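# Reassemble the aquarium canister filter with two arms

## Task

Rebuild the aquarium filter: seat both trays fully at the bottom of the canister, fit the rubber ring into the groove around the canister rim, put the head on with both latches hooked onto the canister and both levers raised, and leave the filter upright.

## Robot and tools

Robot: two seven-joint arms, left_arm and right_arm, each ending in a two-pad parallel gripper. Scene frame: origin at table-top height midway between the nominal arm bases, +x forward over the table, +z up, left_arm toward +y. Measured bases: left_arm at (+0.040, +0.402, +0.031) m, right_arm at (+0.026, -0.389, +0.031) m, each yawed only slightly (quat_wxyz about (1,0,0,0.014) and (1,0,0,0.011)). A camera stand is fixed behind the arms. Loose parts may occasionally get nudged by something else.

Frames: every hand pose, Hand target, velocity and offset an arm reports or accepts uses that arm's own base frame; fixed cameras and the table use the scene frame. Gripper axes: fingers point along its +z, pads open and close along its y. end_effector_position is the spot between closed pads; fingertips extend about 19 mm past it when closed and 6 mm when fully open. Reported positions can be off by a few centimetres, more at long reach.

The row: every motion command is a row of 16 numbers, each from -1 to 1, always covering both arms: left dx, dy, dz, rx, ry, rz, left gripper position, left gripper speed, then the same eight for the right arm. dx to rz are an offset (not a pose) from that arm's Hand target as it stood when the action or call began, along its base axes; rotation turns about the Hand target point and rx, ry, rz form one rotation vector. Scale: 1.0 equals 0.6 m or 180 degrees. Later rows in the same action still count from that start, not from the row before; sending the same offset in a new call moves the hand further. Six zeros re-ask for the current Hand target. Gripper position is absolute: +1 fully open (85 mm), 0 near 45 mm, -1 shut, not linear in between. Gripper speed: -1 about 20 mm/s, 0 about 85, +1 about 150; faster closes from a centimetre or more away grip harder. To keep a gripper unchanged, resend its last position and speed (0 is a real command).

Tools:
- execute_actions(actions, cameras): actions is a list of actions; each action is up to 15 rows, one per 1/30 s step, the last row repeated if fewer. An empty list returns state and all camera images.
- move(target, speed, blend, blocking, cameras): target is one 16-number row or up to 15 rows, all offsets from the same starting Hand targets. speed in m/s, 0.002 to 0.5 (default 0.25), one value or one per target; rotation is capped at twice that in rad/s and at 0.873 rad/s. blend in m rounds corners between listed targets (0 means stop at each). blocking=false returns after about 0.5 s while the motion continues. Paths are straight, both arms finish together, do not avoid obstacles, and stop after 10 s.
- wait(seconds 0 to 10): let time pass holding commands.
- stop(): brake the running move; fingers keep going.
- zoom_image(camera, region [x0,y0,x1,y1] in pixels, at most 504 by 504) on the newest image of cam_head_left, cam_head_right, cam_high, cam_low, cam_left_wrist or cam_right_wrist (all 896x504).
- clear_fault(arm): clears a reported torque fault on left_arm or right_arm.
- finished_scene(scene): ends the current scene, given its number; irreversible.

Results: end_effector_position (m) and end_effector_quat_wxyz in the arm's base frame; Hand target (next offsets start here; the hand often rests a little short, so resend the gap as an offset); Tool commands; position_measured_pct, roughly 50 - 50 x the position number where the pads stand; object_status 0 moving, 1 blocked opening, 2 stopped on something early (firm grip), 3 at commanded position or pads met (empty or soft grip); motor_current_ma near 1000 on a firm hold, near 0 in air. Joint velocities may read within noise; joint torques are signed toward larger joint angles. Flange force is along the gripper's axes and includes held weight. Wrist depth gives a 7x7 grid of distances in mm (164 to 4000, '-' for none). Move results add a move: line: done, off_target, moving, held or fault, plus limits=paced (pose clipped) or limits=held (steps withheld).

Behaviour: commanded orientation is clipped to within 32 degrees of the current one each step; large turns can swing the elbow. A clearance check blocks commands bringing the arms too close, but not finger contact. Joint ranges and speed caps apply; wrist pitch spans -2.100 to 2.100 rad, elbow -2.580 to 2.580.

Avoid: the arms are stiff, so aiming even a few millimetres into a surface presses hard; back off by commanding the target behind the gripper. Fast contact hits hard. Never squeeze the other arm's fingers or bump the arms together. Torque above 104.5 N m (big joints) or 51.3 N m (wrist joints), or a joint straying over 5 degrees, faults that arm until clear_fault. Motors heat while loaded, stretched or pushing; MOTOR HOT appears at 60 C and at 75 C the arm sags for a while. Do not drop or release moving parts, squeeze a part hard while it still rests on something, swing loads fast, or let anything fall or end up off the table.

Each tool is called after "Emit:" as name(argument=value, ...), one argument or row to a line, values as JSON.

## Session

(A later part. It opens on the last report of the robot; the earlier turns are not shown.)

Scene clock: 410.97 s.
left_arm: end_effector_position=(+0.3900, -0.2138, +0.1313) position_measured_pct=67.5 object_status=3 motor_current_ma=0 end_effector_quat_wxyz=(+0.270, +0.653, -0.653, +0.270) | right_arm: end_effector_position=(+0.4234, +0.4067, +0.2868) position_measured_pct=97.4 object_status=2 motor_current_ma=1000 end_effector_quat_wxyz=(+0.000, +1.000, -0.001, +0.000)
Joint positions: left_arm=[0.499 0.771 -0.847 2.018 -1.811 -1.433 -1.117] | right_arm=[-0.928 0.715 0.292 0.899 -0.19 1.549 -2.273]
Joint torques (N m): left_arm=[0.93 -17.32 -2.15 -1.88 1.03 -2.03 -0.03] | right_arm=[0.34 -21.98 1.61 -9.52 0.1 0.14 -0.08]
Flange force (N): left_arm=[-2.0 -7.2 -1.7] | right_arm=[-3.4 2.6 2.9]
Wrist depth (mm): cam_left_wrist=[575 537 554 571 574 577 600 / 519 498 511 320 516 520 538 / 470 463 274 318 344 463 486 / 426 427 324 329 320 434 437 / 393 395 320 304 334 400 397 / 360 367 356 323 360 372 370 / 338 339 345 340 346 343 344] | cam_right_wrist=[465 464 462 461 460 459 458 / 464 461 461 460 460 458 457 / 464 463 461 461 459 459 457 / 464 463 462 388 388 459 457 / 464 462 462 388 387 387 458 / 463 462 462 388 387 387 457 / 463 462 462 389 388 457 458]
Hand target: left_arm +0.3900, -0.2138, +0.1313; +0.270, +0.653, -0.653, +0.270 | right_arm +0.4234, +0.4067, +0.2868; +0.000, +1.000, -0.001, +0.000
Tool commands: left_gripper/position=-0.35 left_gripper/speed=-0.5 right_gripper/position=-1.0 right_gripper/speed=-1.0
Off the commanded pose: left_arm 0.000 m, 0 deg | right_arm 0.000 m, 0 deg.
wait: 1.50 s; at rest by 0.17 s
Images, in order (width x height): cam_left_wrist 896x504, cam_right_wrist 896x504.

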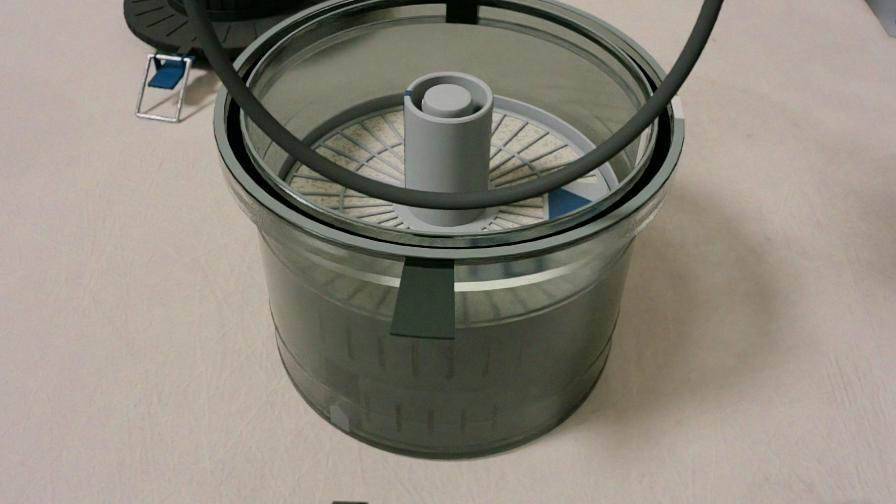

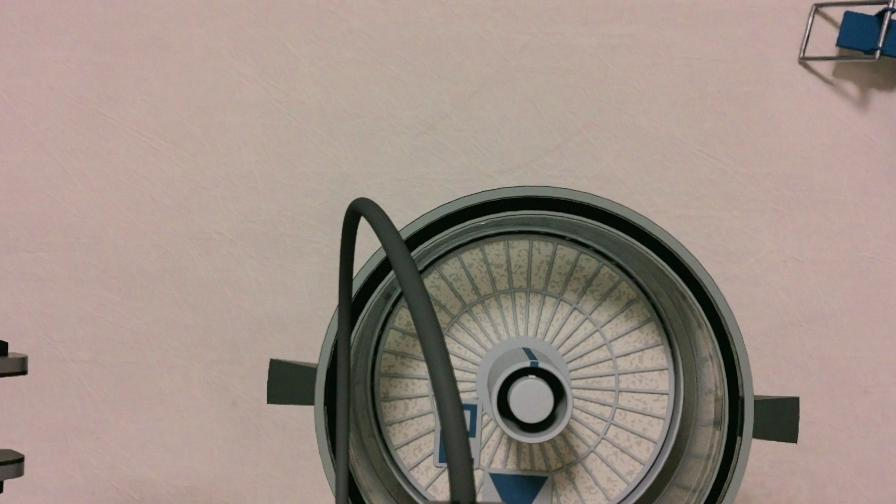

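Emit:
move(
  target=[
    [0, 0, 0, 0, 0, 0, -0.35, -0.5, 0, 0.0067, -0.01, 0, 0, 0, -1, -1],
  ],
  speed=0.03,
)

Emit:
wait(
  seconds=2.5,
  cameras=["cam_left_wrist", "cam_right_wrist"],
)

Scene clock: 424.57 s.
left_arm: end_effector_position=(+0.3900, -0.2138, +0.1313) position_measured_pct=67.5 object_status=3 motor_current_ma=0 end_effector_quat_wxyz=(+0.270, +0.653, -0.653, +0.270) | right_arm: end_effector_position=(+0.4234, +0.4107, +0.2808) position_measured_pct=97.4 object_status=2 motor_current_ma=1000 end_effector_quat_wxyz=(+0.000, +1.000, -0.001, +0.000)
Joint positions: left_arm=[0.499 0.771 -0.847 2.018 -1.811 -1.433 -1.117] | right_arm=[-0.932 0.724 0.291 0.901 -0.191 1.538 -2.277]
Joint torques (N m): left_arm=[0.97 -17.29 -2.13 -1.87 1.02 -2.01 0] | right_arm=[0.35 -22.12 1.6 -9.55 0.11 0.19 -0.05]
Flange force (N): left_arm=[-2.1 -7.1 -1.8] | right_arm=[-3.6 2.8 3.1]
Wrist depth (mm): cam_left_wrist=[578 539 550 569 574 578 598 / 517 500 525 319 517 507 524 / 470 465 353 329 354 472 486 / 426 426 322 253 320 434 437 / 393 394 320 305 334 402 396 / 361 368 356 323 360 373 369 / 337 339 345 341 346 342 343] | cam_right_wrist=[459 458 456 455 454 452 454 / 457 457 457 455 453 453 452 / 459 456 456 454 453 453 451 / 458 457 456 377 382 451 451 / 459 457 457 383 382 381 451 / 457 457 336 382 353 381 452 / 457 456 455 383 381 381 450]
Hand target: left_arm +0.3900, -0.2138, +0.1313; +0.270, +0.653, -0.653, +0.270 | right_arm +0.4234, +0.4107, +0.2808; +0.000, +1.000, -0.001, +0.000
Off the commanded pose: left_arm 0.000 m, 0 deg | right_arm 0.000 m, 0 deg.
move: done

Scene clock: 427.07 s.
left_arm: end_effector_position=(+0.3900, -0.2138, +0.1313) position_measured_pct=67.5 object_status=3 motor_current_ma=0 end_effector_quat_wxyz=(+0.270, +0.653, -0.653, +0.270) | right_arm: end_effector_position=(+0.4234, +0.4107, +0.2808) position_measured_pct=97.4 object_status=2 motor_current_ma=1000 end_effector_quat_wxyz=(+0.000, +1.000, -0.001, +0.000)
Joint positions: left_arm=[0.499 0.771 -0.847 2.018 -1.811 -1.433 -1.117] | right_arm=[-0.932 0.724 0.291 0.901 -0.191 1.538 -2.277]
Joint torques (N m): left_arm=[0.96 -17.34 -2.12 -1.88 1.01 -2.02 -0.03] | right_arm=[0.37 -22.11 1.66 -9.5 0.12 0.14 -0.06]
Flange force (N): left_arm=[-2.1 -7.2 -1.7] | right_arm=[-3.4 2.6 2.8]
Wrist depth (mm): cam_left_wrist=[575 536 553 570 570 579 600 / 519 499 525 319 521 521 536 / 472 464 353 328 352 474 485 / 426 426 322 253 320 435 440 / 393 395 320 305 334 400 397 / 362 367 358 323 360 374 369 / 337 338 344 341 347 344 345] | cam_right_wrist=[458 457 456 457 454 454 451 / 458 457 456 455 454 453 452 / 458 457 456 456 453 453 452 / 458 456 456 377 381 453 452 / 457 456 456 383 381 380 452 / 458 457 339 382 353 381 450 / 459 457 456 382 382 380 450]
Hand target: left_arm +0.3900, -0.2138, +0.1313; +0.270, +0.653, -0.653, +0.270 | right_arm +0.4234, +0.4107, +0.2808; +0.000, +1.000, -0.001, +0.000
Tool commands: left_gripper/position=-0.35 left_gripper/speed=-0.5 right_gripper/position=-1.0 right_gripper/speed=-1.0
Off the commanded pose: left_arm 0.000 m, 0 deg | right_arm 0.000 m, 0 deg.
wait: 2.50 s; at rest by 0.17 s
Images, in order (width x height): cam_left_wrist 896x504, cam_right_wrist 896x504.

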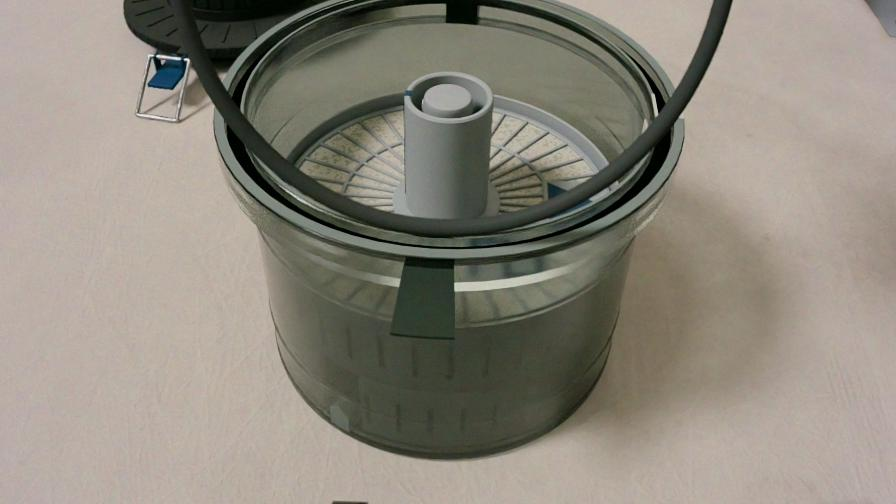

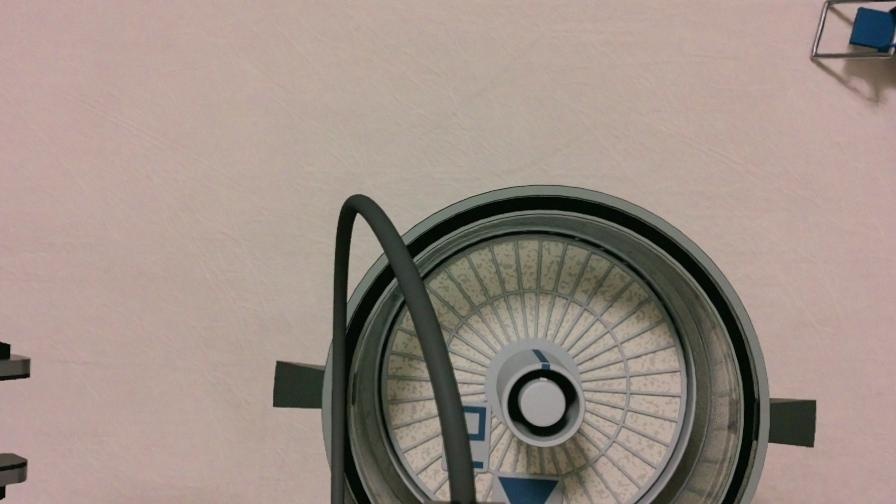

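Emit:
move(
  target=[
    [0, 0, 0, 0, 0, 0, -0.35, -0.5, 0, -0.0022, -0.022, 0, 0, 0, -1, -1],
  ],
  speed=0.03,
)

Emit:
wait(
  seconds=1.0,
  cameras=["cam_left_wrist", "cam_right_wrist"],
)

Emit:
zoom_image(
  camera="cam_left_wrist",
  region=[310, 180, 590, 300],
)

Scene clock: 438.13 s.
left_arm: end_effector_position=(+0.3900, -0.2138, +0.1313) position_measured_pct=67.5 object_status=3 motor_current_ma=0 end_effector_quat_wxyz=(+0.270, +0.653, -0.653, +0.270) | right_arm: end_effector_position=(+0.4234, +0.4094, +0.2676) position_measured_pct=97.4 object_status=2 motor_current_ma=1000 end_effector_quat_wxyz=(+0.000, +1.000, -0.001, +0.000)
Joint positions: left_arm=[0.499 0.771 -0.847 2.018 -1.811 -1.433 -1.117] | right_arm=[-0.934 0.724 0.289 0.944 -0.191 1.496 -2.272]
Joint torques (N m): left_arm=[0.98 -17.34 -2.16 -1.88 0.98 -2.03 -0.03] | right_arm=[0.36 -22.09 1.69 -9.36 0.12 0.3 -0.07]
Flange force (N): left_arm=[-2.2 -7.2 -1.6] | right_arm=[-3.0 2.3 2.8]
Wrist depth (mm): cam_left_wrist=[577 540 555 568 572 579 598 / 508 500 523 319 518 522 527 / 471 464 357 328 356 465 487 / 424 420 263 330 265 426 437 / 393 394 319 248 334 401 397 / 360 368 357 323 361 374 369 / 337 339 345 341 347 342 344] | cam_right_wrist=[445 445 444 440 440 440 438 / 445 444 443 441 442 441 438 / 445 444 443 441 440 441 439 / 445 444 442 365 368 368 440 / 445 443 443 369 369 368 438 / 445 444 328 370 328 368 438 / 445 442 322 369 369 369 438]
Hand target: left_arm +0.3900, -0.2138, +0.1313; +0.270, +0.653, -0.653, +0.270 | right_arm +0.4234, +0.4094, +0.2676; +0.000, +1.000, -0.001, +0.000
Off the commanded pose: left_arm 0.000 m, 0 deg | right_arm 0.000 m, 0 deg.
move: done

Scene clock: 439.13 s.
left_arm: end_effector_position=(+0.3900, -0.2138, +0.1313) position_measured_pct=67.5 object_status=3 motor_current_ma=0 end_effector_quat_wxyz=(+0.270, +0.653, -0.653, +0.270) | right_arm: end_effector_position=(+0.4234, +0.4094, +0.2676) position_measured_pct=97.4 object_status=2 motor_current_ma=1000 end_effector_quat_wxyz=(+0.000, +1.000, -0.001, +0.000)
Joint positions: left_arm=[0.499 0.771 -0.847 2.018 -1.811 -1.433 -1.117] | right_arm=[-0.934 0.724 0.289 0.944 -0.191 1.496 -2.272]
Joint torques (N m): left_arm=[0.96 -17.3 -2.14 -1.86 0.99 -1.99 -0.03] | right_arm=[0.36 -22.12 1.67 -9.52 0.11 0.14 -0.08]
Flange force (N): left_arm=[-2.1 -7.3 -1.8] | right_arm=[-3.3 2.5 2.7]
Wrist depth (mm): cam_left_wrist=[578 539 552 563 575 579 598 / 506 499 523 319 518 520 525 / 471 462 357 328 355 464 485 / 424 426 269 254 271 435 438 / 393 395 319 304 334 400 397 / 361 367 356 323 359 372 369 / 336 339 345 340 347 344 344] | cam_right_wrist=[445 444 444 442 441 440 439 / 444 444 443 442 440 441 439 / 446 443 443 441 441 440 439 / 444 444 443 365 369 368 438 / 444 444 442 369 369 368 438 / 444 443 328 370 328 369 438 / 444 443 443 369 369 368 438]
Hand target: left_arm +0.3900, -0.2138, +0.1313; +0.270, +0.653, -0.653, +0.270 | right_arm +0.4234, +0.4094, +0.2676; +0.000, +1.000, -0.001, +0.000
Tool commands: left_gripper/position=-0.35 left_gripper/speed=-0.5 right_gripper/position=-1.0 right_gripper/speed=-1.0
Off the commanded pose: left_arm 0.000 m, 0 deg | right_arm 0.000 m, 0 deg.
wait: 1.00 s; at rest by 0.17 s
Images, in order (width x height): cam_left_wrist 896x504, cam_right_wrist 896x504.

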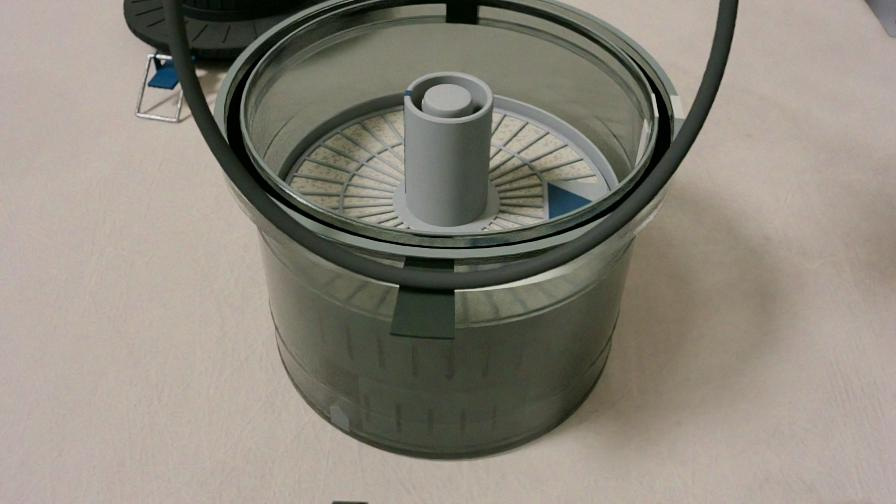

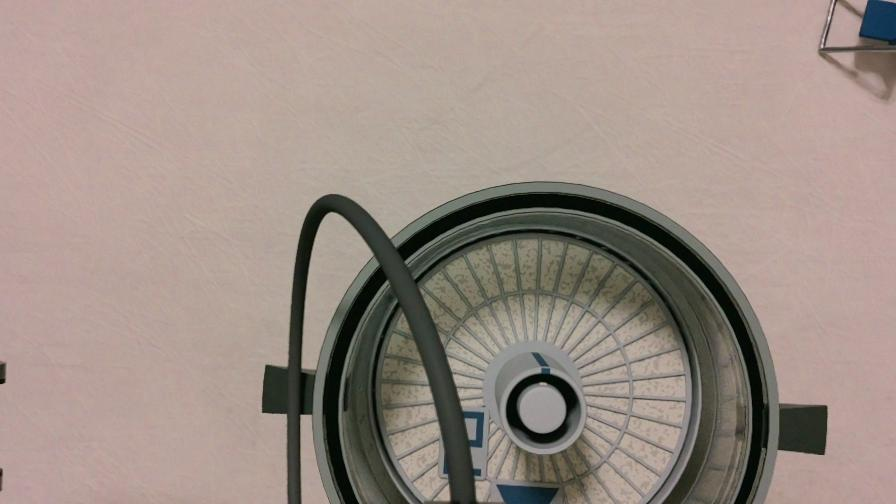

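Scaled by 1.800 from the camera's 896x504 image, which has a finer 1280x720 frame.

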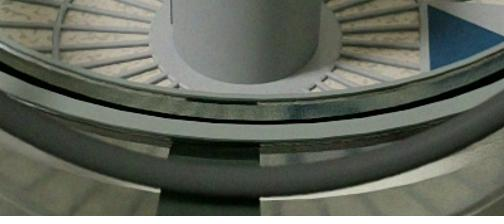

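Emit:
move(
  target=[
    [0, 0, 0, 0, 0, 0, -0.35, -0.5, 0, -0.01, 0.035, 0, 0, 0, -1, -1],
  ],
  speed=0.03,
)

Emit:
wait(
  seconds=6,
  cameras=["cam_left_wrist", "cam_right_wrist"],
)

Emit:
wait(
  seconds=0.5,
  cameras=["cam_left_wrist"],
)

Scene clock: 453.43 s.
left_arm: end_effector_position=(+0.3900, -0.2138, +0.1313) position_measured_pct=67.5 object_status=3 motor_current_ma=0 end_effector_quat_wxyz=(+0.270, +0.653, -0.653, +0.270) | right_arm: end_effector_position=(+0.4234, +0.4034, +0.2886) position_measured_pct=97.4 object_status=2 motor_current_ma=1000 end_effector_quat_wxyz=(+0.000, +1.000, -0.001, +0.000)
Joint positions: left_arm=[0.499 0.771 -0.847 2.018 -1.811 -1.433 -1.117] | right_arm=[-0.925 0.708 0.292 0.906 -0.189 1.549 -2.268]
Joint torques (N m): left_arm=[0.95 -17.31 -2.12 -1.86 1.03 -2.04 -0.03] | right_arm=[0.27 -21.89 1.62 -9.79 0.1 0.17 -0.09]
Flange force (N): left_arm=[-2.0 -7.2 -1.8] | right_arm=[-4.3 3.7 3.7]
Wrist depth (mm): cam_left_wrist=[579 539 556 570 575 578 598 / 520 499 525 318 515 521 539 / 471 465 357 323 353 464 485 / 425 426 324 254 320 434 437 / 393 395 319 305 335 401 397 / 361 367 357 324 360 373 369 / 336 339 344 341 346 344 344] | cam_right_wrist=[467 465 464 462 462 460 460 / 466 465 463 463 461 461 459 / 466 465 464 462 461 460 459 / 467 465 463 389 390 459 459 / 465 464 463 390 389 459 460 / 465 464 344 390 389 342 459 / 465 465 342 389 389 459 459]
Hand target: left_arm +0.3900, -0.2138, +0.1313; +0.270, +0.653, -0.653, +0.270 | right_arm +0.4234, +0.4034, +0.2886; +0.000, +1.000, -0.001, +0.000
Off the commanded pose: left_arm 0.000 m, 0 deg | right_arm 0.000 m, 0 deg.
move: done

Scene clock: 459.43 s.
left_arm: end_effector_position=(+0.3900, -0.2138, +0.1313) position_measured_pct=67.5 object_status=3 motor_current_ma=0 end_effector_quat_wxyz=(+0.270, +0.653, -0.653, +0.270) | right_arm: end_effector_position=(+0.4234, +0.4034, +0.2886) position_measured_pct=97.4 object_status=2 motor_current_ma=1000 end_effector_quat_wxyz=(+0.000, +1.000, -0.001, +0.000)
Joint positions: left_arm=[0.499 0.771 -0.847 2.018 -1.811 -1.433 -1.117] | right_arm=[-0.925 0.708 0.292 0.906 -0.189 1.549 -2.268]
Joint torques (N m): left_arm=[0.96 -17.33 -2.15 -1.86 0.99 -2.02 0.01] | right_arm=[0.34 -21.86 1.6 -9.5 0.13 0.16 -0.06]
Flange force (N): left_arm=[-2.2 -7.2 -1.7] | right_arm=[-3.3 2.5 2.8]
Wrist depth (mm): cam_left_wrist=[573 538 552 570 574 578 597 / 519 498 523 319 519 521 535 / 470 464 358 323 353 464 488 / 425 426 323 254 320 434 436 / 391 394 319 305 334 400 398 / 362 367 356 324 360 373 369 / 337 338 345 341 347 343 343] | cam_right_wrist=[466 465 464 463 462 461 460 / 465 465 464 463 461 461 460 / 466 464 464 462 462 461 459 / 465 465 463 390 390 459 460 / 466 464 463 390 390 459 459 / 466 464 338 390 390 343 459 / 465 465 463 389 390 459 459]
Hand target: left_arm +0.3900, -0.2138, +0.1313; +0.270, +0.653, -0.653, +0.270 | right_arm +0.4234, +0.4034, +0.2886; +0.000, +1.000, -0.001, +0.000
Tool commands: left_gripper/position=-0.35 left_gripper/speed=-0.5 right_gripper/position=-1.0 right_gripper/speed=-1.0
Off the commanded pose: left_arm 0.000 m, 0 deg | right_arm 0.000 m, 0 deg.
wait: 6.00 s; at rest by 0.17 s
Images, in order (width x height): cam_left_wrist 896x504, cam_right_wrist 896x504.

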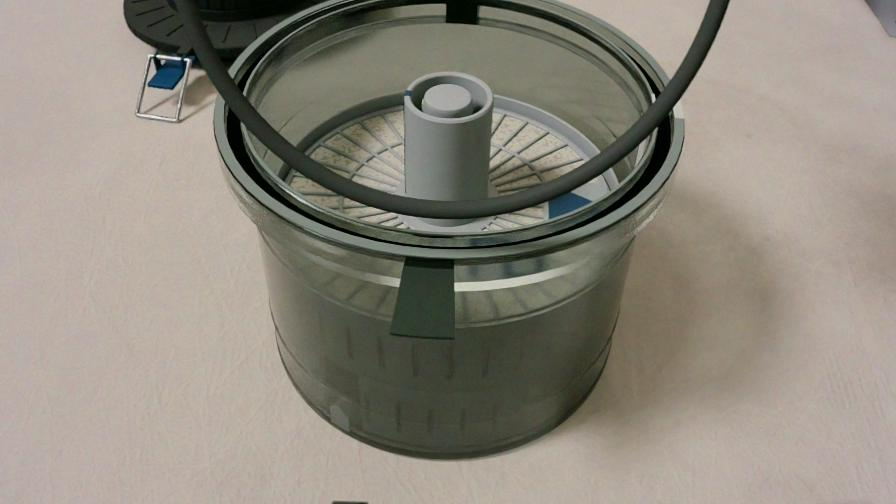

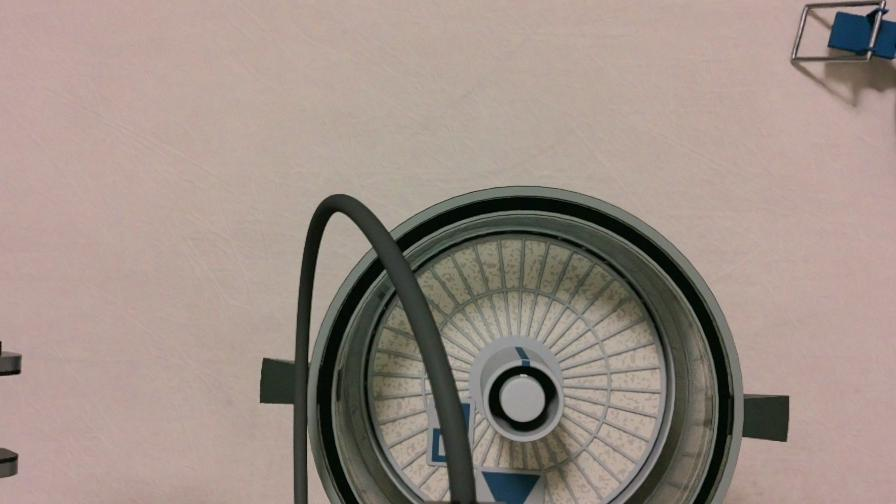

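Scene clock: 459.93 s.
left_arm: end_effector_position=(+0.3900, -0.2138, +0.1313) position_measured_pct=67.5 object_status=3 motor_current_ma=0 end_effector_quat_wxyz=(+0.270, +0.653, -0.653, +0.270) | right_arm: end_effector_position=(+0.4234, +0.4034, +0.2886) position_measured_pct=97.4 object_status=2 motor_current_ma=1000 end_effector_quat_wxyz=(+0.000, +1.000, -0.001, +0.000)
Joint positions: left_arm=[0.499 0.771 -0.847 2.018 -1.811 -1.433 -1.117] | right_arm=[-0.925 0.708 0.292 0.906 -0.189 1.549 -2.268]
Joint torques (N m): left_arm=[0.96 -17.32 -2.17 -1.87 1.03 -2.03 -0.04] | right_arm=[0.34 -21.85 1.61 -9.48 0.13 0.16 -0.07]
Flange force (N): left_arm=[-2.1 -7.2 -1.8] | right_arm=[-3.3 2.5 2.8]
Wrist depth (mm): cam_left_wrist=[578 540 552 569 570 579 598 / 518 500 525 319 518 520 536 / 471 464 357 319 347 463 487 / 427 427 324 254 320 434 438 / 393 395 320 305 334 402 397 / 361 367 357 324 360 373 368 / 337 338 345 341 347 342 344] | cam_right_wrist=[465 465 463 464 462 461 460 / 465 465 463 463 461 460 459 / 466 464 463 462 461 460 459 / 466 465 463 390 390 459 459 / 465 464 463 391 390 459 459 / 467 464 345 389 389 342 459 / 465 465 343 389 389 460 459]
Hand target: left_arm +0.3900, -0.2138, +0.1313; +0.270, +0.653, -0.653, +0.270 | right_arm +0.4234, +0.4034, +0.2886; +0.000, +1.000, -0.001, +0.000
Tool commands: left_gripper/position=-0.35 left_gripper/speed=-0.5 right_gripper/position=-1.0 right_gripper/speed=-1.0
Off the commanded pose: left_arm 0.000 m, 0 deg | right_arm 0.000 m, 0 deg.
wait: 0.50 s; at rest by 0.17 s
Images, in order (width x height): cam_left_wrist 896x504.

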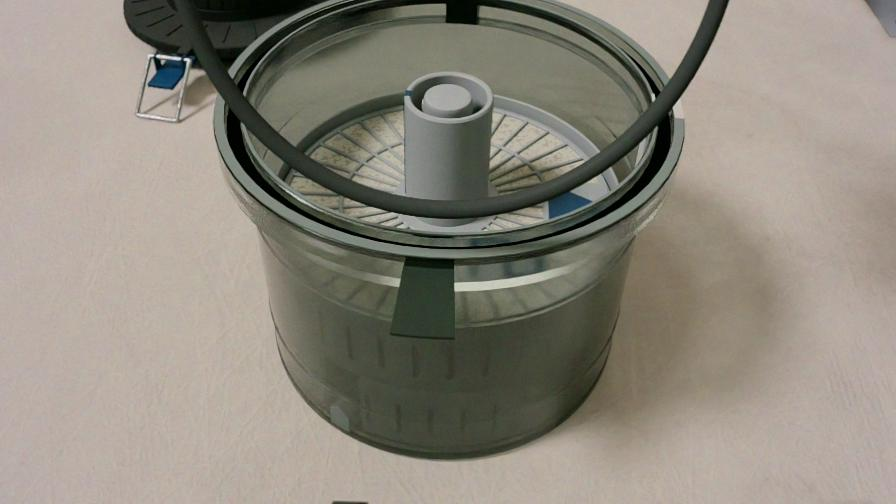

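Emit:
move(
  target=[
    [0, 0, 0, 0, 0, 0, -0.35, -0.5, 0, -0.0102, -0.008, 0, 0, 0, -1, -1],
    [0, 0, 0, 0, 0, 0, -0.35, -0.5, 0, -0.0102, -0.0333, 0, 0, 0, -1, -1],
  ],
  speed=[0.008, 0.015],
)

Emit:
wait(
  seconds=1.5,
  cameras=["cam_left_wrist", "cam_right_wrist"],
)

Emit:
zoom_image(
  camera="cam_left_wrist",
  region=[310, 180, 590, 300],
)

Scene clock: 475.30 s.
left_arm: end_effector_position=(+0.3900, -0.2138, +0.1313) position_measured_pct=67.5 object_status=3 motor_current_ma=0 end_effector_quat_wxyz=(+0.270, +0.653, -0.653, +0.270) | right_arm: end_effector_position=(+0.4234, +0.3973, +0.2687) position_measured_pct=97.4 object_status=2 motor_current_ma=1000 end_effector_quat_wxyz=(+0.000, +1.000, -0.001, +0.000)
Joint positions: left_arm=[0.499 0.771 -0.847 2.018 -1.811 -1.433 -1.117] | right_arm=[-0.925 0.7 0.29 0.986 -0.187 1.478 -2.255]
Joint torques (N m): left_arm=[0.94 -17.34 -2.14 -1.88 1 -2.03 -0.03] | right_arm=[0.36 -21.67 1.69 -9.15 0.12 0.05 -0.09]
Flange force (N): left_arm=[-2.1 -7.2 -1.6] | right_arm=[-1.7 1.0 1.4]
Wrist depth (mm): cam_left_wrist=[574 540 552 569 576 576 599 / 518 498 525 319 518 519 537 / 474 465 354 329 354 465 485 / 426 427 318 254 320 434 439 / 393 394 320 305 334 401 399 / 360 369 356 323 360 372 369 / 336 338 345 341 346 344 343] | cam_right_wrist=[446 445 444 444 442 441 440 / 446 445 444 443 442 441 441 / 446 445 443 443 442 441 439 / 446 445 444 371 370 440 439 / 446 445 443 371 370 368 439 / 446 446 325 370 370 323 439 / 445 444 443 370 369 363 439]
Hand target: left_arm +0.3900, -0.2138, +0.1313; +0.270, +0.653, -0.653, +0.270 | right_arm +0.4234, +0.3973, +0.2686; +0.000, +1.000, -0.001, +0.000
Off the commanded pose: left_arm 0.000 m, 0 deg | right_arm 0.000 m, 0 deg.
move: done

Scene clock: 476.80 s.
left_arm: end_effector_position=(+0.3900, -0.2138, +0.1313) position_measured_pct=67.5 object_status=3 motor_current_ma=0 end_effector_quat_wxyz=(+0.270, +0.653, -0.653, +0.270) | right_arm: end_effector_position=(+0.4234, +0.3973, +0.2686) position_measured_pct=97.4 object_status=2 motor_current_ma=1000 end_effector_quat_wxyz=(+0.000, +1.000, -0.001, +0.000)
Joint positions: left_arm=[0.499 0.771 -0.847 2.018 -1.811 -1.433 -1.117] | right_arm=[-0.925 0.7 0.29 0.986 -0.187 1.478 -2.255]
Joint torques (N m): left_arm=[0.96 -17.33 -2.15 -1.87 1 -2 -0.03] | right_arm=[0.38 -21.69 1.69 -9.46 0.1 0.13 -0.08]
Flange force (N): left_arm=[-2.1 -7.2 -1.7] | right_arm=[-3.1 2.2 2.5]
Wrist depth (mm): cam_left_wrist=[576 540 550 570 575 577 600 / 518 500 525 320 519 521 534 / 472 466 353 328 355 462 487 / 425 427 319 254 319 435 438 / 392 395 320 304 334 400 396 / 361 367 358 323 361 372 368 / 336 339 345 340 346 343 343] | cam_right_wrist=[446 445 444 443 442 441 440 / 446 444 444 443 443 441 440 / 446 445 444 442 441 441 439 / 446 445 444 370 370 440 441 / 446 445 444 371 370 368 440 / 445 444 325 370 370 322 439 / 446 445 443 369 369 363 439]
Hand target: left_arm +0.3900, -0.2138, +0.1313; +0.270, +0.653, -0.653, +0.270 | right_arm +0.4234, +0.3973, +0.2686; +0.000, +1.000, -0.001, +0.000
Tool commands: left_gripper/position=-0.35 left_gripper/speed=-0.5 right_gripper/position=-1.0 right_gripper/speed=-1.0
Off the commanded pose: left_arm 0.000 m, 0 deg | right_arm 0.000 m, 0 deg.
wait: 1.50 s; at rest by 0.17 s
Images, in order (width x height): cam_left_wrist 896x504, cam_right_wrist 896x504.

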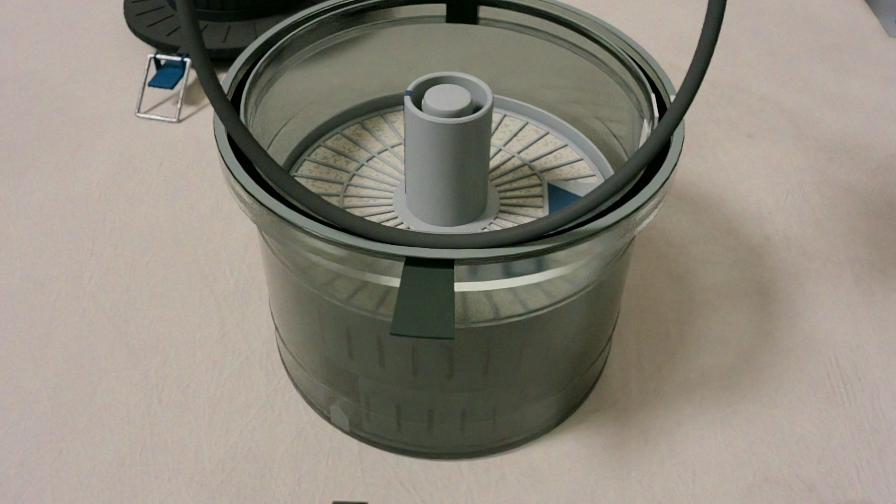

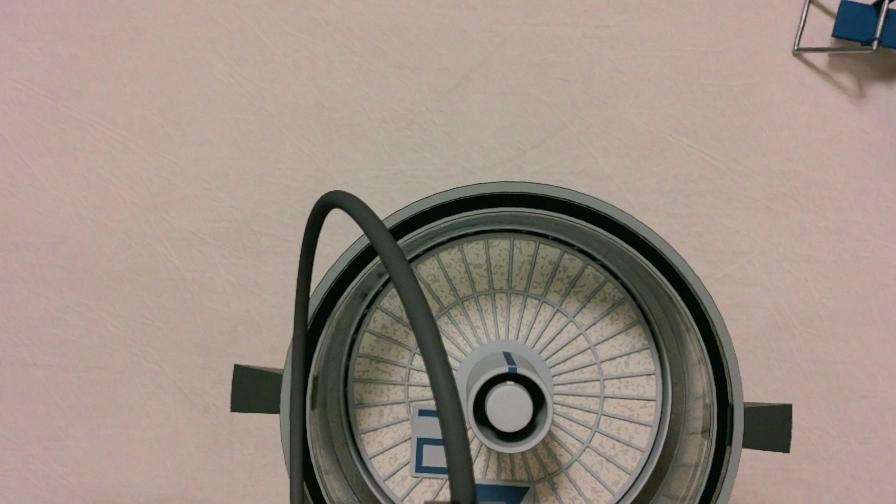

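Scaled by 1.800 from the camera's 896x504 image, which has a finer 1280x720 frame.

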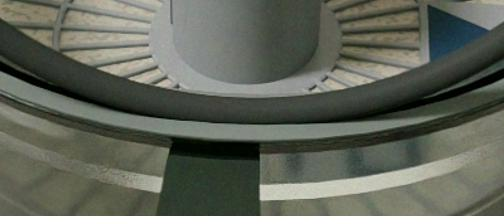

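Emit:
move(
  target=[
    [0, 0, 0, 0, 0, 0, -0.35, -0.5, 0, -0.002, -0.012, 0, 0, 0, -1, -1],
    [0, 0, 0, 0, 0, 0, -0.35, -0.5, 0, -0.002, -0.022, 0, 0, 0, -1, -1],
  ],
  speed=0.012,
  blend=[0.001, 0],
)

Emit:
wait(
  seconds=1.0,
  cameras=["cam_left_wrist", "cam_right_wrist"],
)

Emit:
zoom_image(
  camera="cam_left_wrist",
  region=[310, 180, 590, 300],
)

Scene clock: 489.33 s.
left_arm: end_effector_position=(+0.3900, -0.2138, +0.1313) position_measured_pct=67.5 object_status=3 motor_current_ma=0 end_effector_quat_wxyz=(+0.270, +0.653, -0.653, +0.270) | right_arm: end_effector_position=(+0.4234, +0.3961, +0.2555) position_measured_pct=97.4 object_status=2 motor_current_ma=1000 end_effector_quat_wxyz=(+0.000, +1.000, -0.001, +0.000)
Joint positions: left_arm=[0.499 0.771 -0.847 2.018 -1.811 -1.433 -1.117] | right_arm=[-0.927 0.702 0.289 1.025 -0.187 1.438 -2.251]
Joint torques (N m): left_arm=[0.89 -17.3 -2.11 -1.89 1.01 -2.02 -0.05] | right_arm=[0.33 -21.67 1.71 -9.32 0.11 0.29 -0.1]
Flange force (N): left_arm=[-1.8 -7.1 -1.7] | right_arm=[-2.8 2.1 2.6]
Wrist depth (mm): cam_left_wrist=[576 539 556 568 573 579 599 / 508 500 525 320 519 522 527 / 472 465 358 329 360 464 486 / 426 426 322 254 320 434 437 / 393 394 320 305 333 400 396 / 360 367 356 324 359 373 369 / 336 339 345 341 346 344 344] | cam_right_wrist=[433 432 431 429 429 429 426 / 433 431 432 430 429 426 428 / 433 432 430 429 429 427 427 / 432 431 431 358 357 427 426 / 431 431 358 358 357 308 426 / 433 432 352 357 356 356 427 / 432 431 354 356 357 359 426]
Hand target: left_arm +0.3900, -0.2138, +0.1313; +0.270, +0.653, -0.653, +0.270 | right_arm +0.4234, +0.3961, +0.2554; +0.000, +1.000, -0.001, +0.000
Off the commanded pose: left_arm 0.000 m, 0 deg | right_arm 0.000 m, 0 deg.
move: done

Scene clock: 490.33 s.
left_arm: end_effector_position=(+0.3900, -0.2138, +0.1313) position_measured_pct=67.5 object_status=3 motor_current_ma=0 end_effector_quat_wxyz=(+0.270, +0.653, -0.653, +0.270) | right_arm: end_effector_position=(+0.4234, +0.3961, +0.2554) position_measured_pct=97.4 object_status=2 motor_current_ma=1000 end_effector_quat_wxyz=(+0.000, +1.000, -0.001, +0.000)
Joint positions: left_arm=[0.499 0.771 -0.847 2.018 -1.811 -1.433 -1.117] | right_arm=[-0.927 0.702 0.289 1.025 -0.187 1.438 -2.251]
Joint torques (N m): left_arm=[0.96 -17.34 -2.15 -1.88 0.98 -2.04 -0.01] | right_arm=[0.35 -21.67 1.71 -9.39 0.12 0.15 -0.06]
Flange force (N): left_arm=[-2.2 -7.2 -1.6] | right_arm=[-2.9 2.0 2.3]
Wrist depth (mm): cam_left_wrist=[576 538 552 569 574 578 599 / 510 500 523 320 518 521 526 / 471 465 357 329 360 463 485 / 427 426 322 254 320 434 438 / 393 393 319 305 333 401 398 / 361 367 356 324 359 373 369 / 336 339 345 341 346 343 344] | cam_right_wrist=[433 433 431 430 429 428 427 / 433 431 430 430 430 428 427 / 433 431 431 429 428 428 427 / 432 431 431 358 357 427 426 / 433 430 358 358 357 308 426 / 433 431 352 356 357 356 427 / 433 431 354 356 357 359 426]
Hand target: left_arm +0.3900, -0.2138, +0.1313; +0.270, +0.653, -0.653, +0.270 | right_arm +0.4234, +0.3961, +0.2554; +0.000, +1.000, -0.001, +0.000
Tool commands: left_gripper/position=-0.35 left_gripper/speed=-0.5 right_gripper/position=-1.0 right_gripper/speed=-1.0
Off the commanded pose: left_arm 0.000 m, 0 deg | right_arm 0.000 m, 0 deg.
wait: 1.00 s; at rest by 0.17 s
Images, in order (width x height): cam_left_wrist 896x504, cam_right_wrist 896x504.

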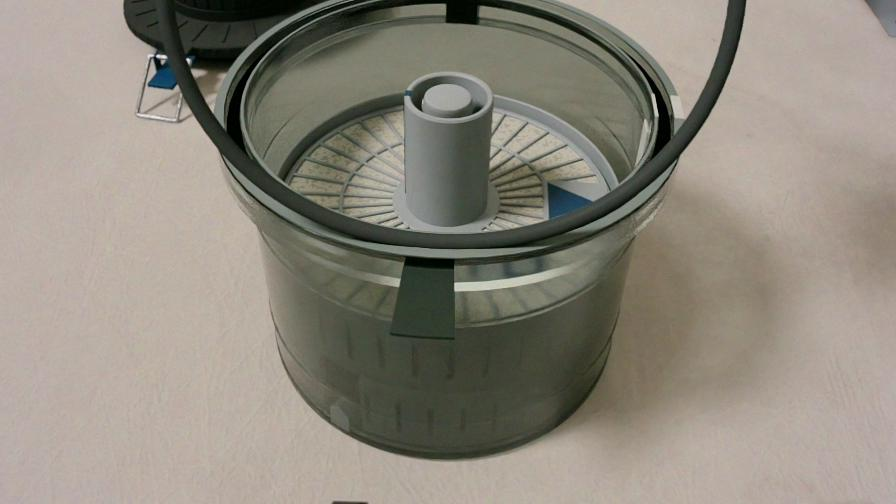

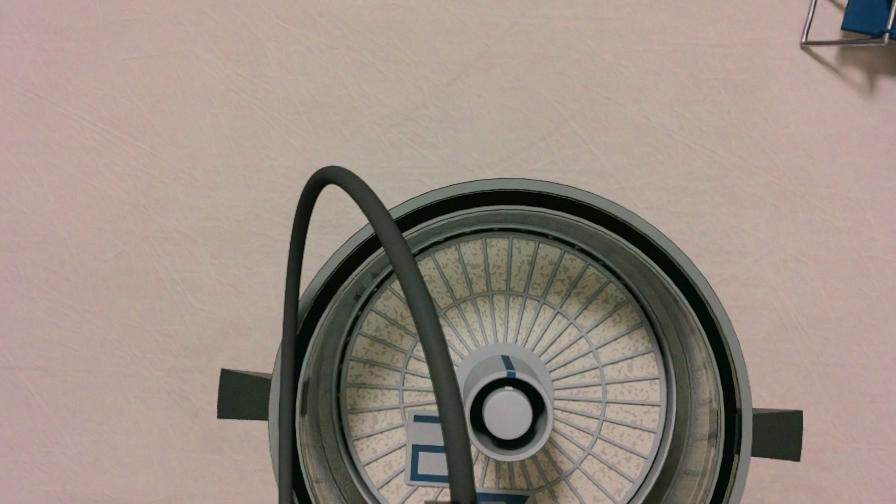

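Scaled by 1.800 from the camera's 896x504 image, which has a finer 1280x720 frame.

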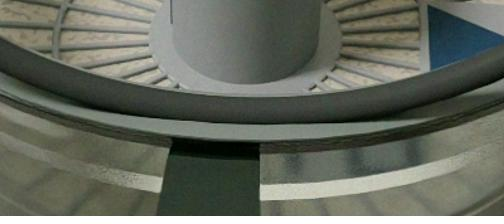

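Emit:
move(
  target=[
    [0, 0, 0, 0, 0, 0, -0.35, -0.5, 0, -0.033, -0.0207, 0, 0, 0, -1, -1],
    [0, 0, 0, 0, 0, 0, -0.35, -0.5, 0, -0.0868, -0.0647, 0, 0, 0, -1, -1],
  ],
  speed=0.04,
  blend=[0.01, 0],
  cameras=["cam_left_wrist", "cam_right_wrist"],
)

Scene clock: 502.37 s.
left_arm: end_effector_position=(+0.3900, -0.2138, +0.1313) position_measured_pct=67.5 object_status=3 motor_current_ma=0 end_effector_quat_wxyz=(+0.270, +0.653, -0.653, +0.270) | right_arm: end_effector_position=(+0.4234, +0.3440, +0.2166) position_measured_pct=97.4 object_status=2 motor_current_ma=1000 end_effector_quat_wxyz=(+0.000, +1.000, -0.001, +0.000)
Joint positions: left_arm=[0.499 0.771 -0.847 2.018 -1.811 -1.433 -1.117] | right_arm=[-0.884 0.638 0.288 1.27 -0.179 1.257 -2.167]
Joint torques (N m): left_arm=[0.96 -17.35 -2.15 -1.85 1.01 -2.02 -0.03] | right_arm=[0.36 -20.15 1.72 -9 0.13 0.06 -0.06]
Flange force (N): left_arm=[-2.1 -7.3 -1.7] | right_arm=[-2.4 1.3 1.6]
Wrist depth (mm): cam_left_wrist=[575 539 551 571 573 576 596 / 518 503 525 320 519 522 536 / 472 465 353 328 355 473 486 / 426 427 321 255 320 434 437 / 393 395 319 304 334 401 397 / 361 367 356 324 360 373 370 / 337 338 344 341 347 343 344] | cam_right_wrist=[394 393 392 391 390 389 370 / 394 393 393 392 390 389 388 / 394 393 267 390 390 390 388 / 394 272 320 314 390 388 388 / 394 320 320 319 318 389 388 / 276 321 320 319 318 389 388 / 273 321 318 319 270 389 388]
Hand target: left_arm +0.3900, -0.2138, +0.1313; +0.270, +0.653, -0.653, +0.270 | right_arm +0.4234, +0.3440, +0.2166; +0.000, +1.000, -0.001, +0.000
Off the commanded pose: left_arm 0.000 m, 0 deg | right_arm 0.000 m, 0 deg.
move: done
Images, in order (width x height): cam_left_wrist 896x504, cam_right_wrist 896x504.

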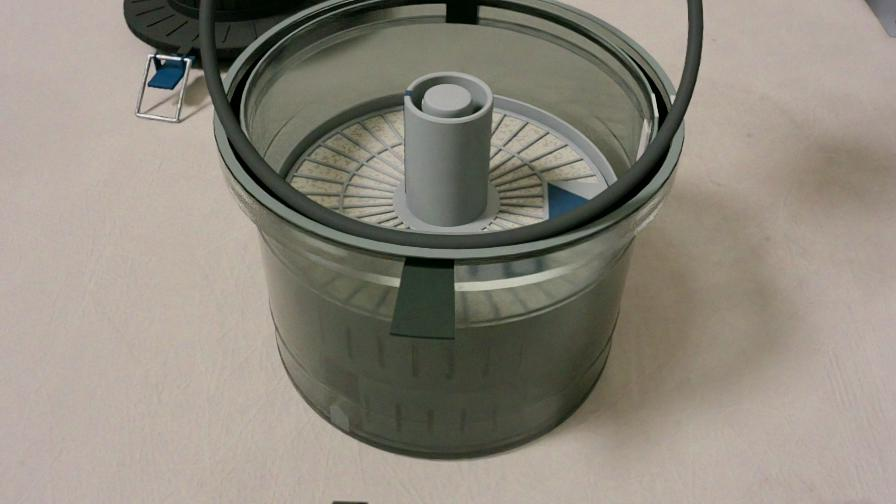

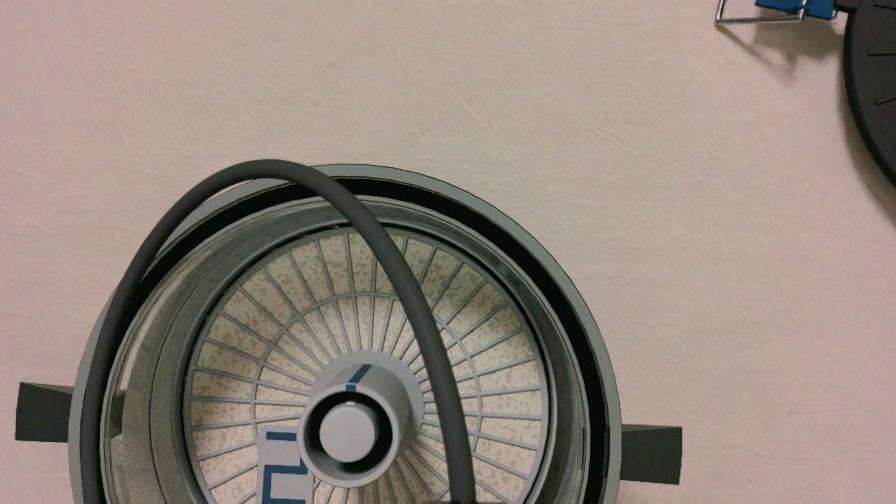

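Emit:
move(
  target=[
    [0, 0, 0, 0, 0, 0, -0.35, -0.5, 0, -0.0478, -0.0783, 0, 0, 0, -1, -1],
  ],
  speed=0.04,
  cameras=["cam_left_wrist", "cam_right_wrist"],
)

Scene clock: 508.63 s.
left_arm: end_effector_position=(+0.3900, -0.2138, +0.1313) position_measured_pct=67.5 object_status=3 motor_current_ma=0 end_effector_quat_wxyz=(+0.270, +0.653, -0.653, +0.270) | right_arm: end_effector_position=(+0.4234, +0.3153, +0.1697) position_measured_pct=97.4 object_status=2 motor_current_ma=1000 end_effector_quat_wxyz=(+0.000, +1.000, -0.001, +0.000)
Joint positions: left_arm=[0.499 0.771 -0.847 2.018 -1.811 -1.433 -1.117] | right_arm=[-0.85 0.644 0.279 1.424 -0.187 1.1 -2.111]
Joint torques (N m): left_arm=[0.92 -17.34 -2.18 -1.84 1.01 -2.03 -0.03] | right_arm=[0.41 -19.68 1.74 -8.28 0.13 -0.06 -0.05]
Flange force (N): left_arm=[-2.1 -7.3 -1.6] | right_arm=[-1.7 0.4 0.7]
Wrist depth (mm): cam_left_wrist=[578 540 556 572 561 582 598 / 517 502 524 320 518 521 539 / 472 464 357 328 354 472 484 / 426 427 318 256 320 434 437 / 393 395 320 305 334 401 397 / 361 367 357 323 359 373 369 / 337 337 345 341 347 342 344] | cam_right_wrist=[347 347 345 345 344 344 321 / 347 346 345 345 344 343 342 / 347 221 225 344 343 343 342 / 346 274 272 224 344 343 342 / 275 274 273 224 343 342 341 / 275 273 273 273 343 343 342 / 274 223 272 273 227 343 341]
Hand target: left_arm +0.3900, -0.2138, +0.1313; +0.270, +0.653, -0.653, +0.270 | right_arm +0.4234, +0.3153, +0.1696; +0.000, +1.000, -0.001, +0.000
Off the commanded pose: left_arm 0.000 m, 0 deg | right_arm 0.000 m, 0 deg.
move: done
Images, in order (width x height): cam_left_wrist 896x504, cam_right_wrist 896x504.

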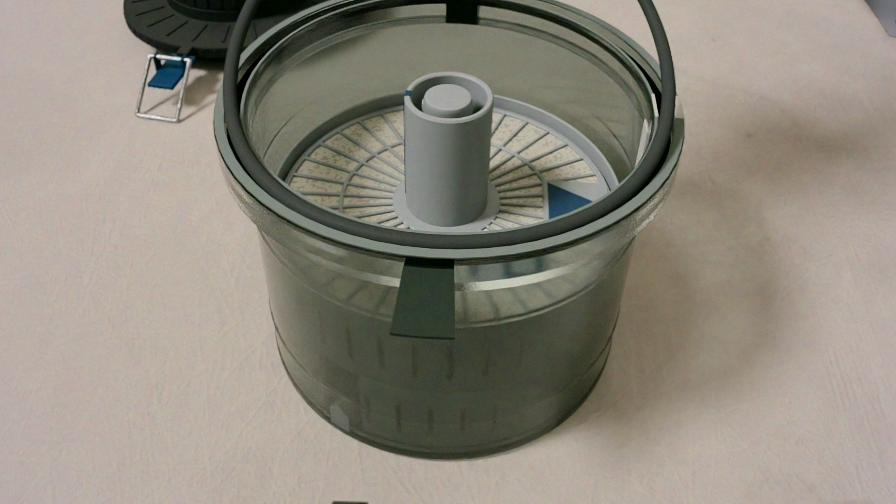

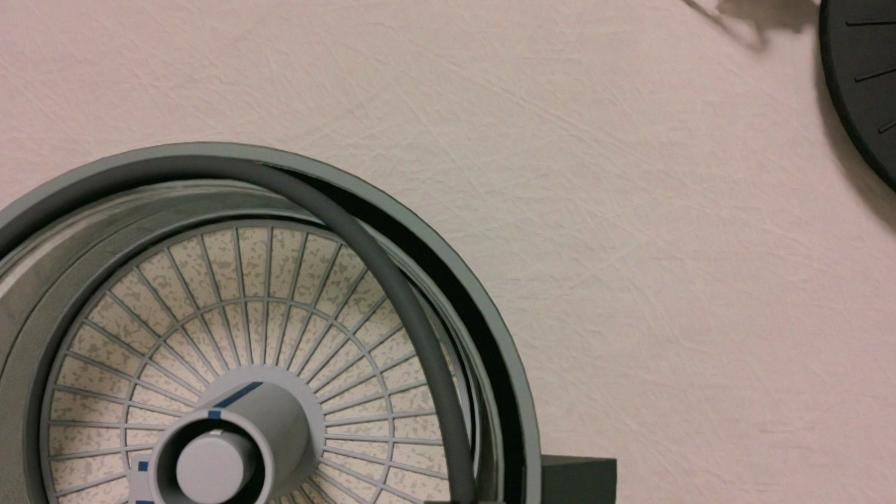

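Emit:
move(
  target=[
    [0, 0, 0, 0, 0, 0, -0.35, -0.5, 0, -0.0188, -0.062, 0, 0, 0, -1, -1],
    [0, 0, 0, 0, 0, 0, -0.35, -0.5, 0, -0.0215, -0.0903, 0, 0, 0, -1, -1],
  ],
  speed=0.04,
  blend=[0.009, 0],
  cameras=["cam_left_wrist", "cam_right_wrist"],
)

Scene clock: 521.90 s.
left_arm: end_effector_position=(+0.3900, -0.2138, +0.1313) position_measured_pct=67.5 object_status=3 motor_current_ma=0 end_effector_quat_wxyz=(+0.270, +0.653, -0.653, +0.270) | right_arm: end_effector_position=(+0.4234, +0.3024, +0.1155) position_measured_pct=97.4 object_status=2 motor_current_ma=1000 end_effector_quat_wxyz=(+0.000, +1.000, -0.001, +0.000)
Joint positions: left_arm=[0.499 0.771 -0.847 2.018 -1.811 -1.433 -1.117] | right_arm=[-0.824 0.696 0.261 1.523 -0.205 0.949 -2.073]
Joint torques (N m): left_arm=[0.91 -17.34 -2.13 -1.89 1.01 -2 -0.01] | right_arm=[0.49 -18.88 1.73 -7.62 0.12 -0.05 -0.05]
Flange force (N): left_arm=[-2.1 -7.1 -1.7] | right_arm=[-3.4 1.4 -0.7]
Wrist depth (mm): cam_left_wrist=[578 540 552 567 560 591 599 / 519 501 523 320 517 521 536 / 473 465 358 329 354 464 486 / 426 426 318 255 320 435 437 / 392 394 319 304 334 400 397 / 362 367 357 323 360 372 369 / 336 338 344 341 347 342 344] | cam_right_wrist=[293 292 292 291 291 289 289 / 293 292 291 291 290 289 289 / 229 171 291 291 290 289 288 / 220 220 166 291 290 289 288 / 220 220 219 290 290 289 288 / 220 219 219 165 290 289 288 / 176 204 219 219 289 289 288]
Hand target: left_arm +0.3900, -0.2138, +0.1313; +0.270, +0.653, -0.653, +0.270 | right_arm +0.4234, +0.3024, +0.1155; +0.000, +1.000, -0.001, +0.000
Off the commanded pose: left_arm 0.000 m, 0 deg | right_arm 0.000 m, 0 deg.
move: done; blend cut to 0.0085 m at target 1
Images, in order (width x height): cam_left_wrist 896x504, cam_right_wrist 896x504.

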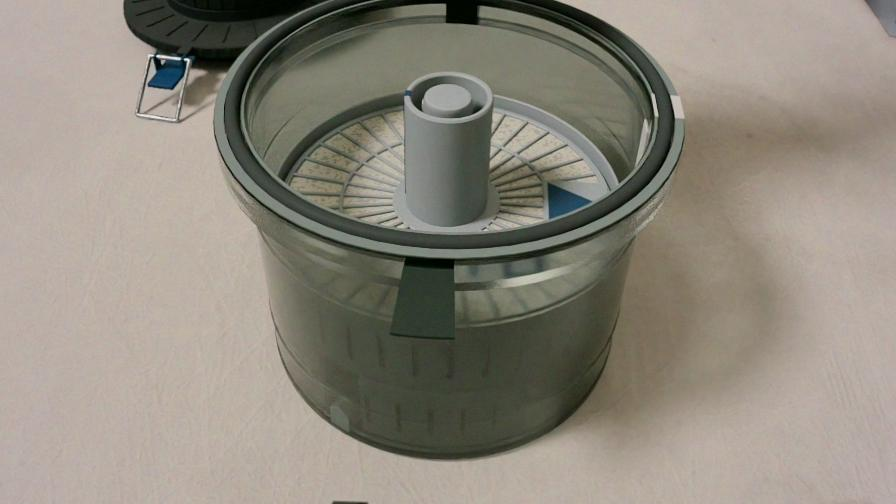

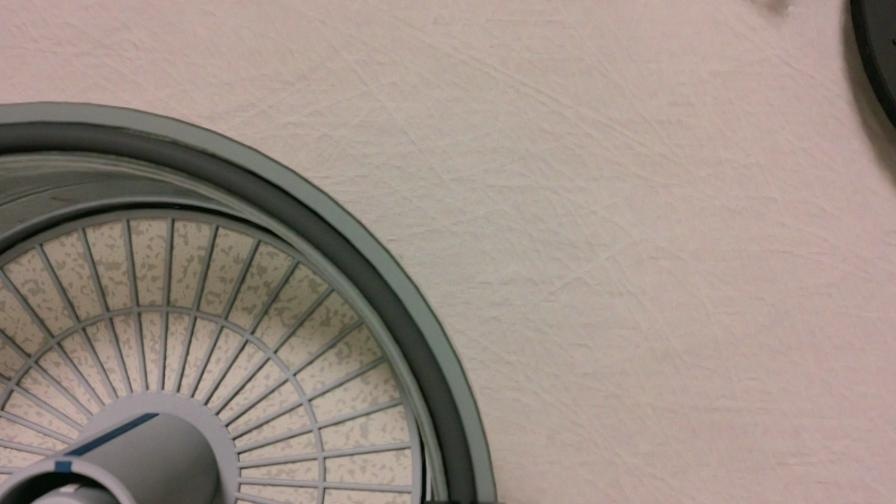

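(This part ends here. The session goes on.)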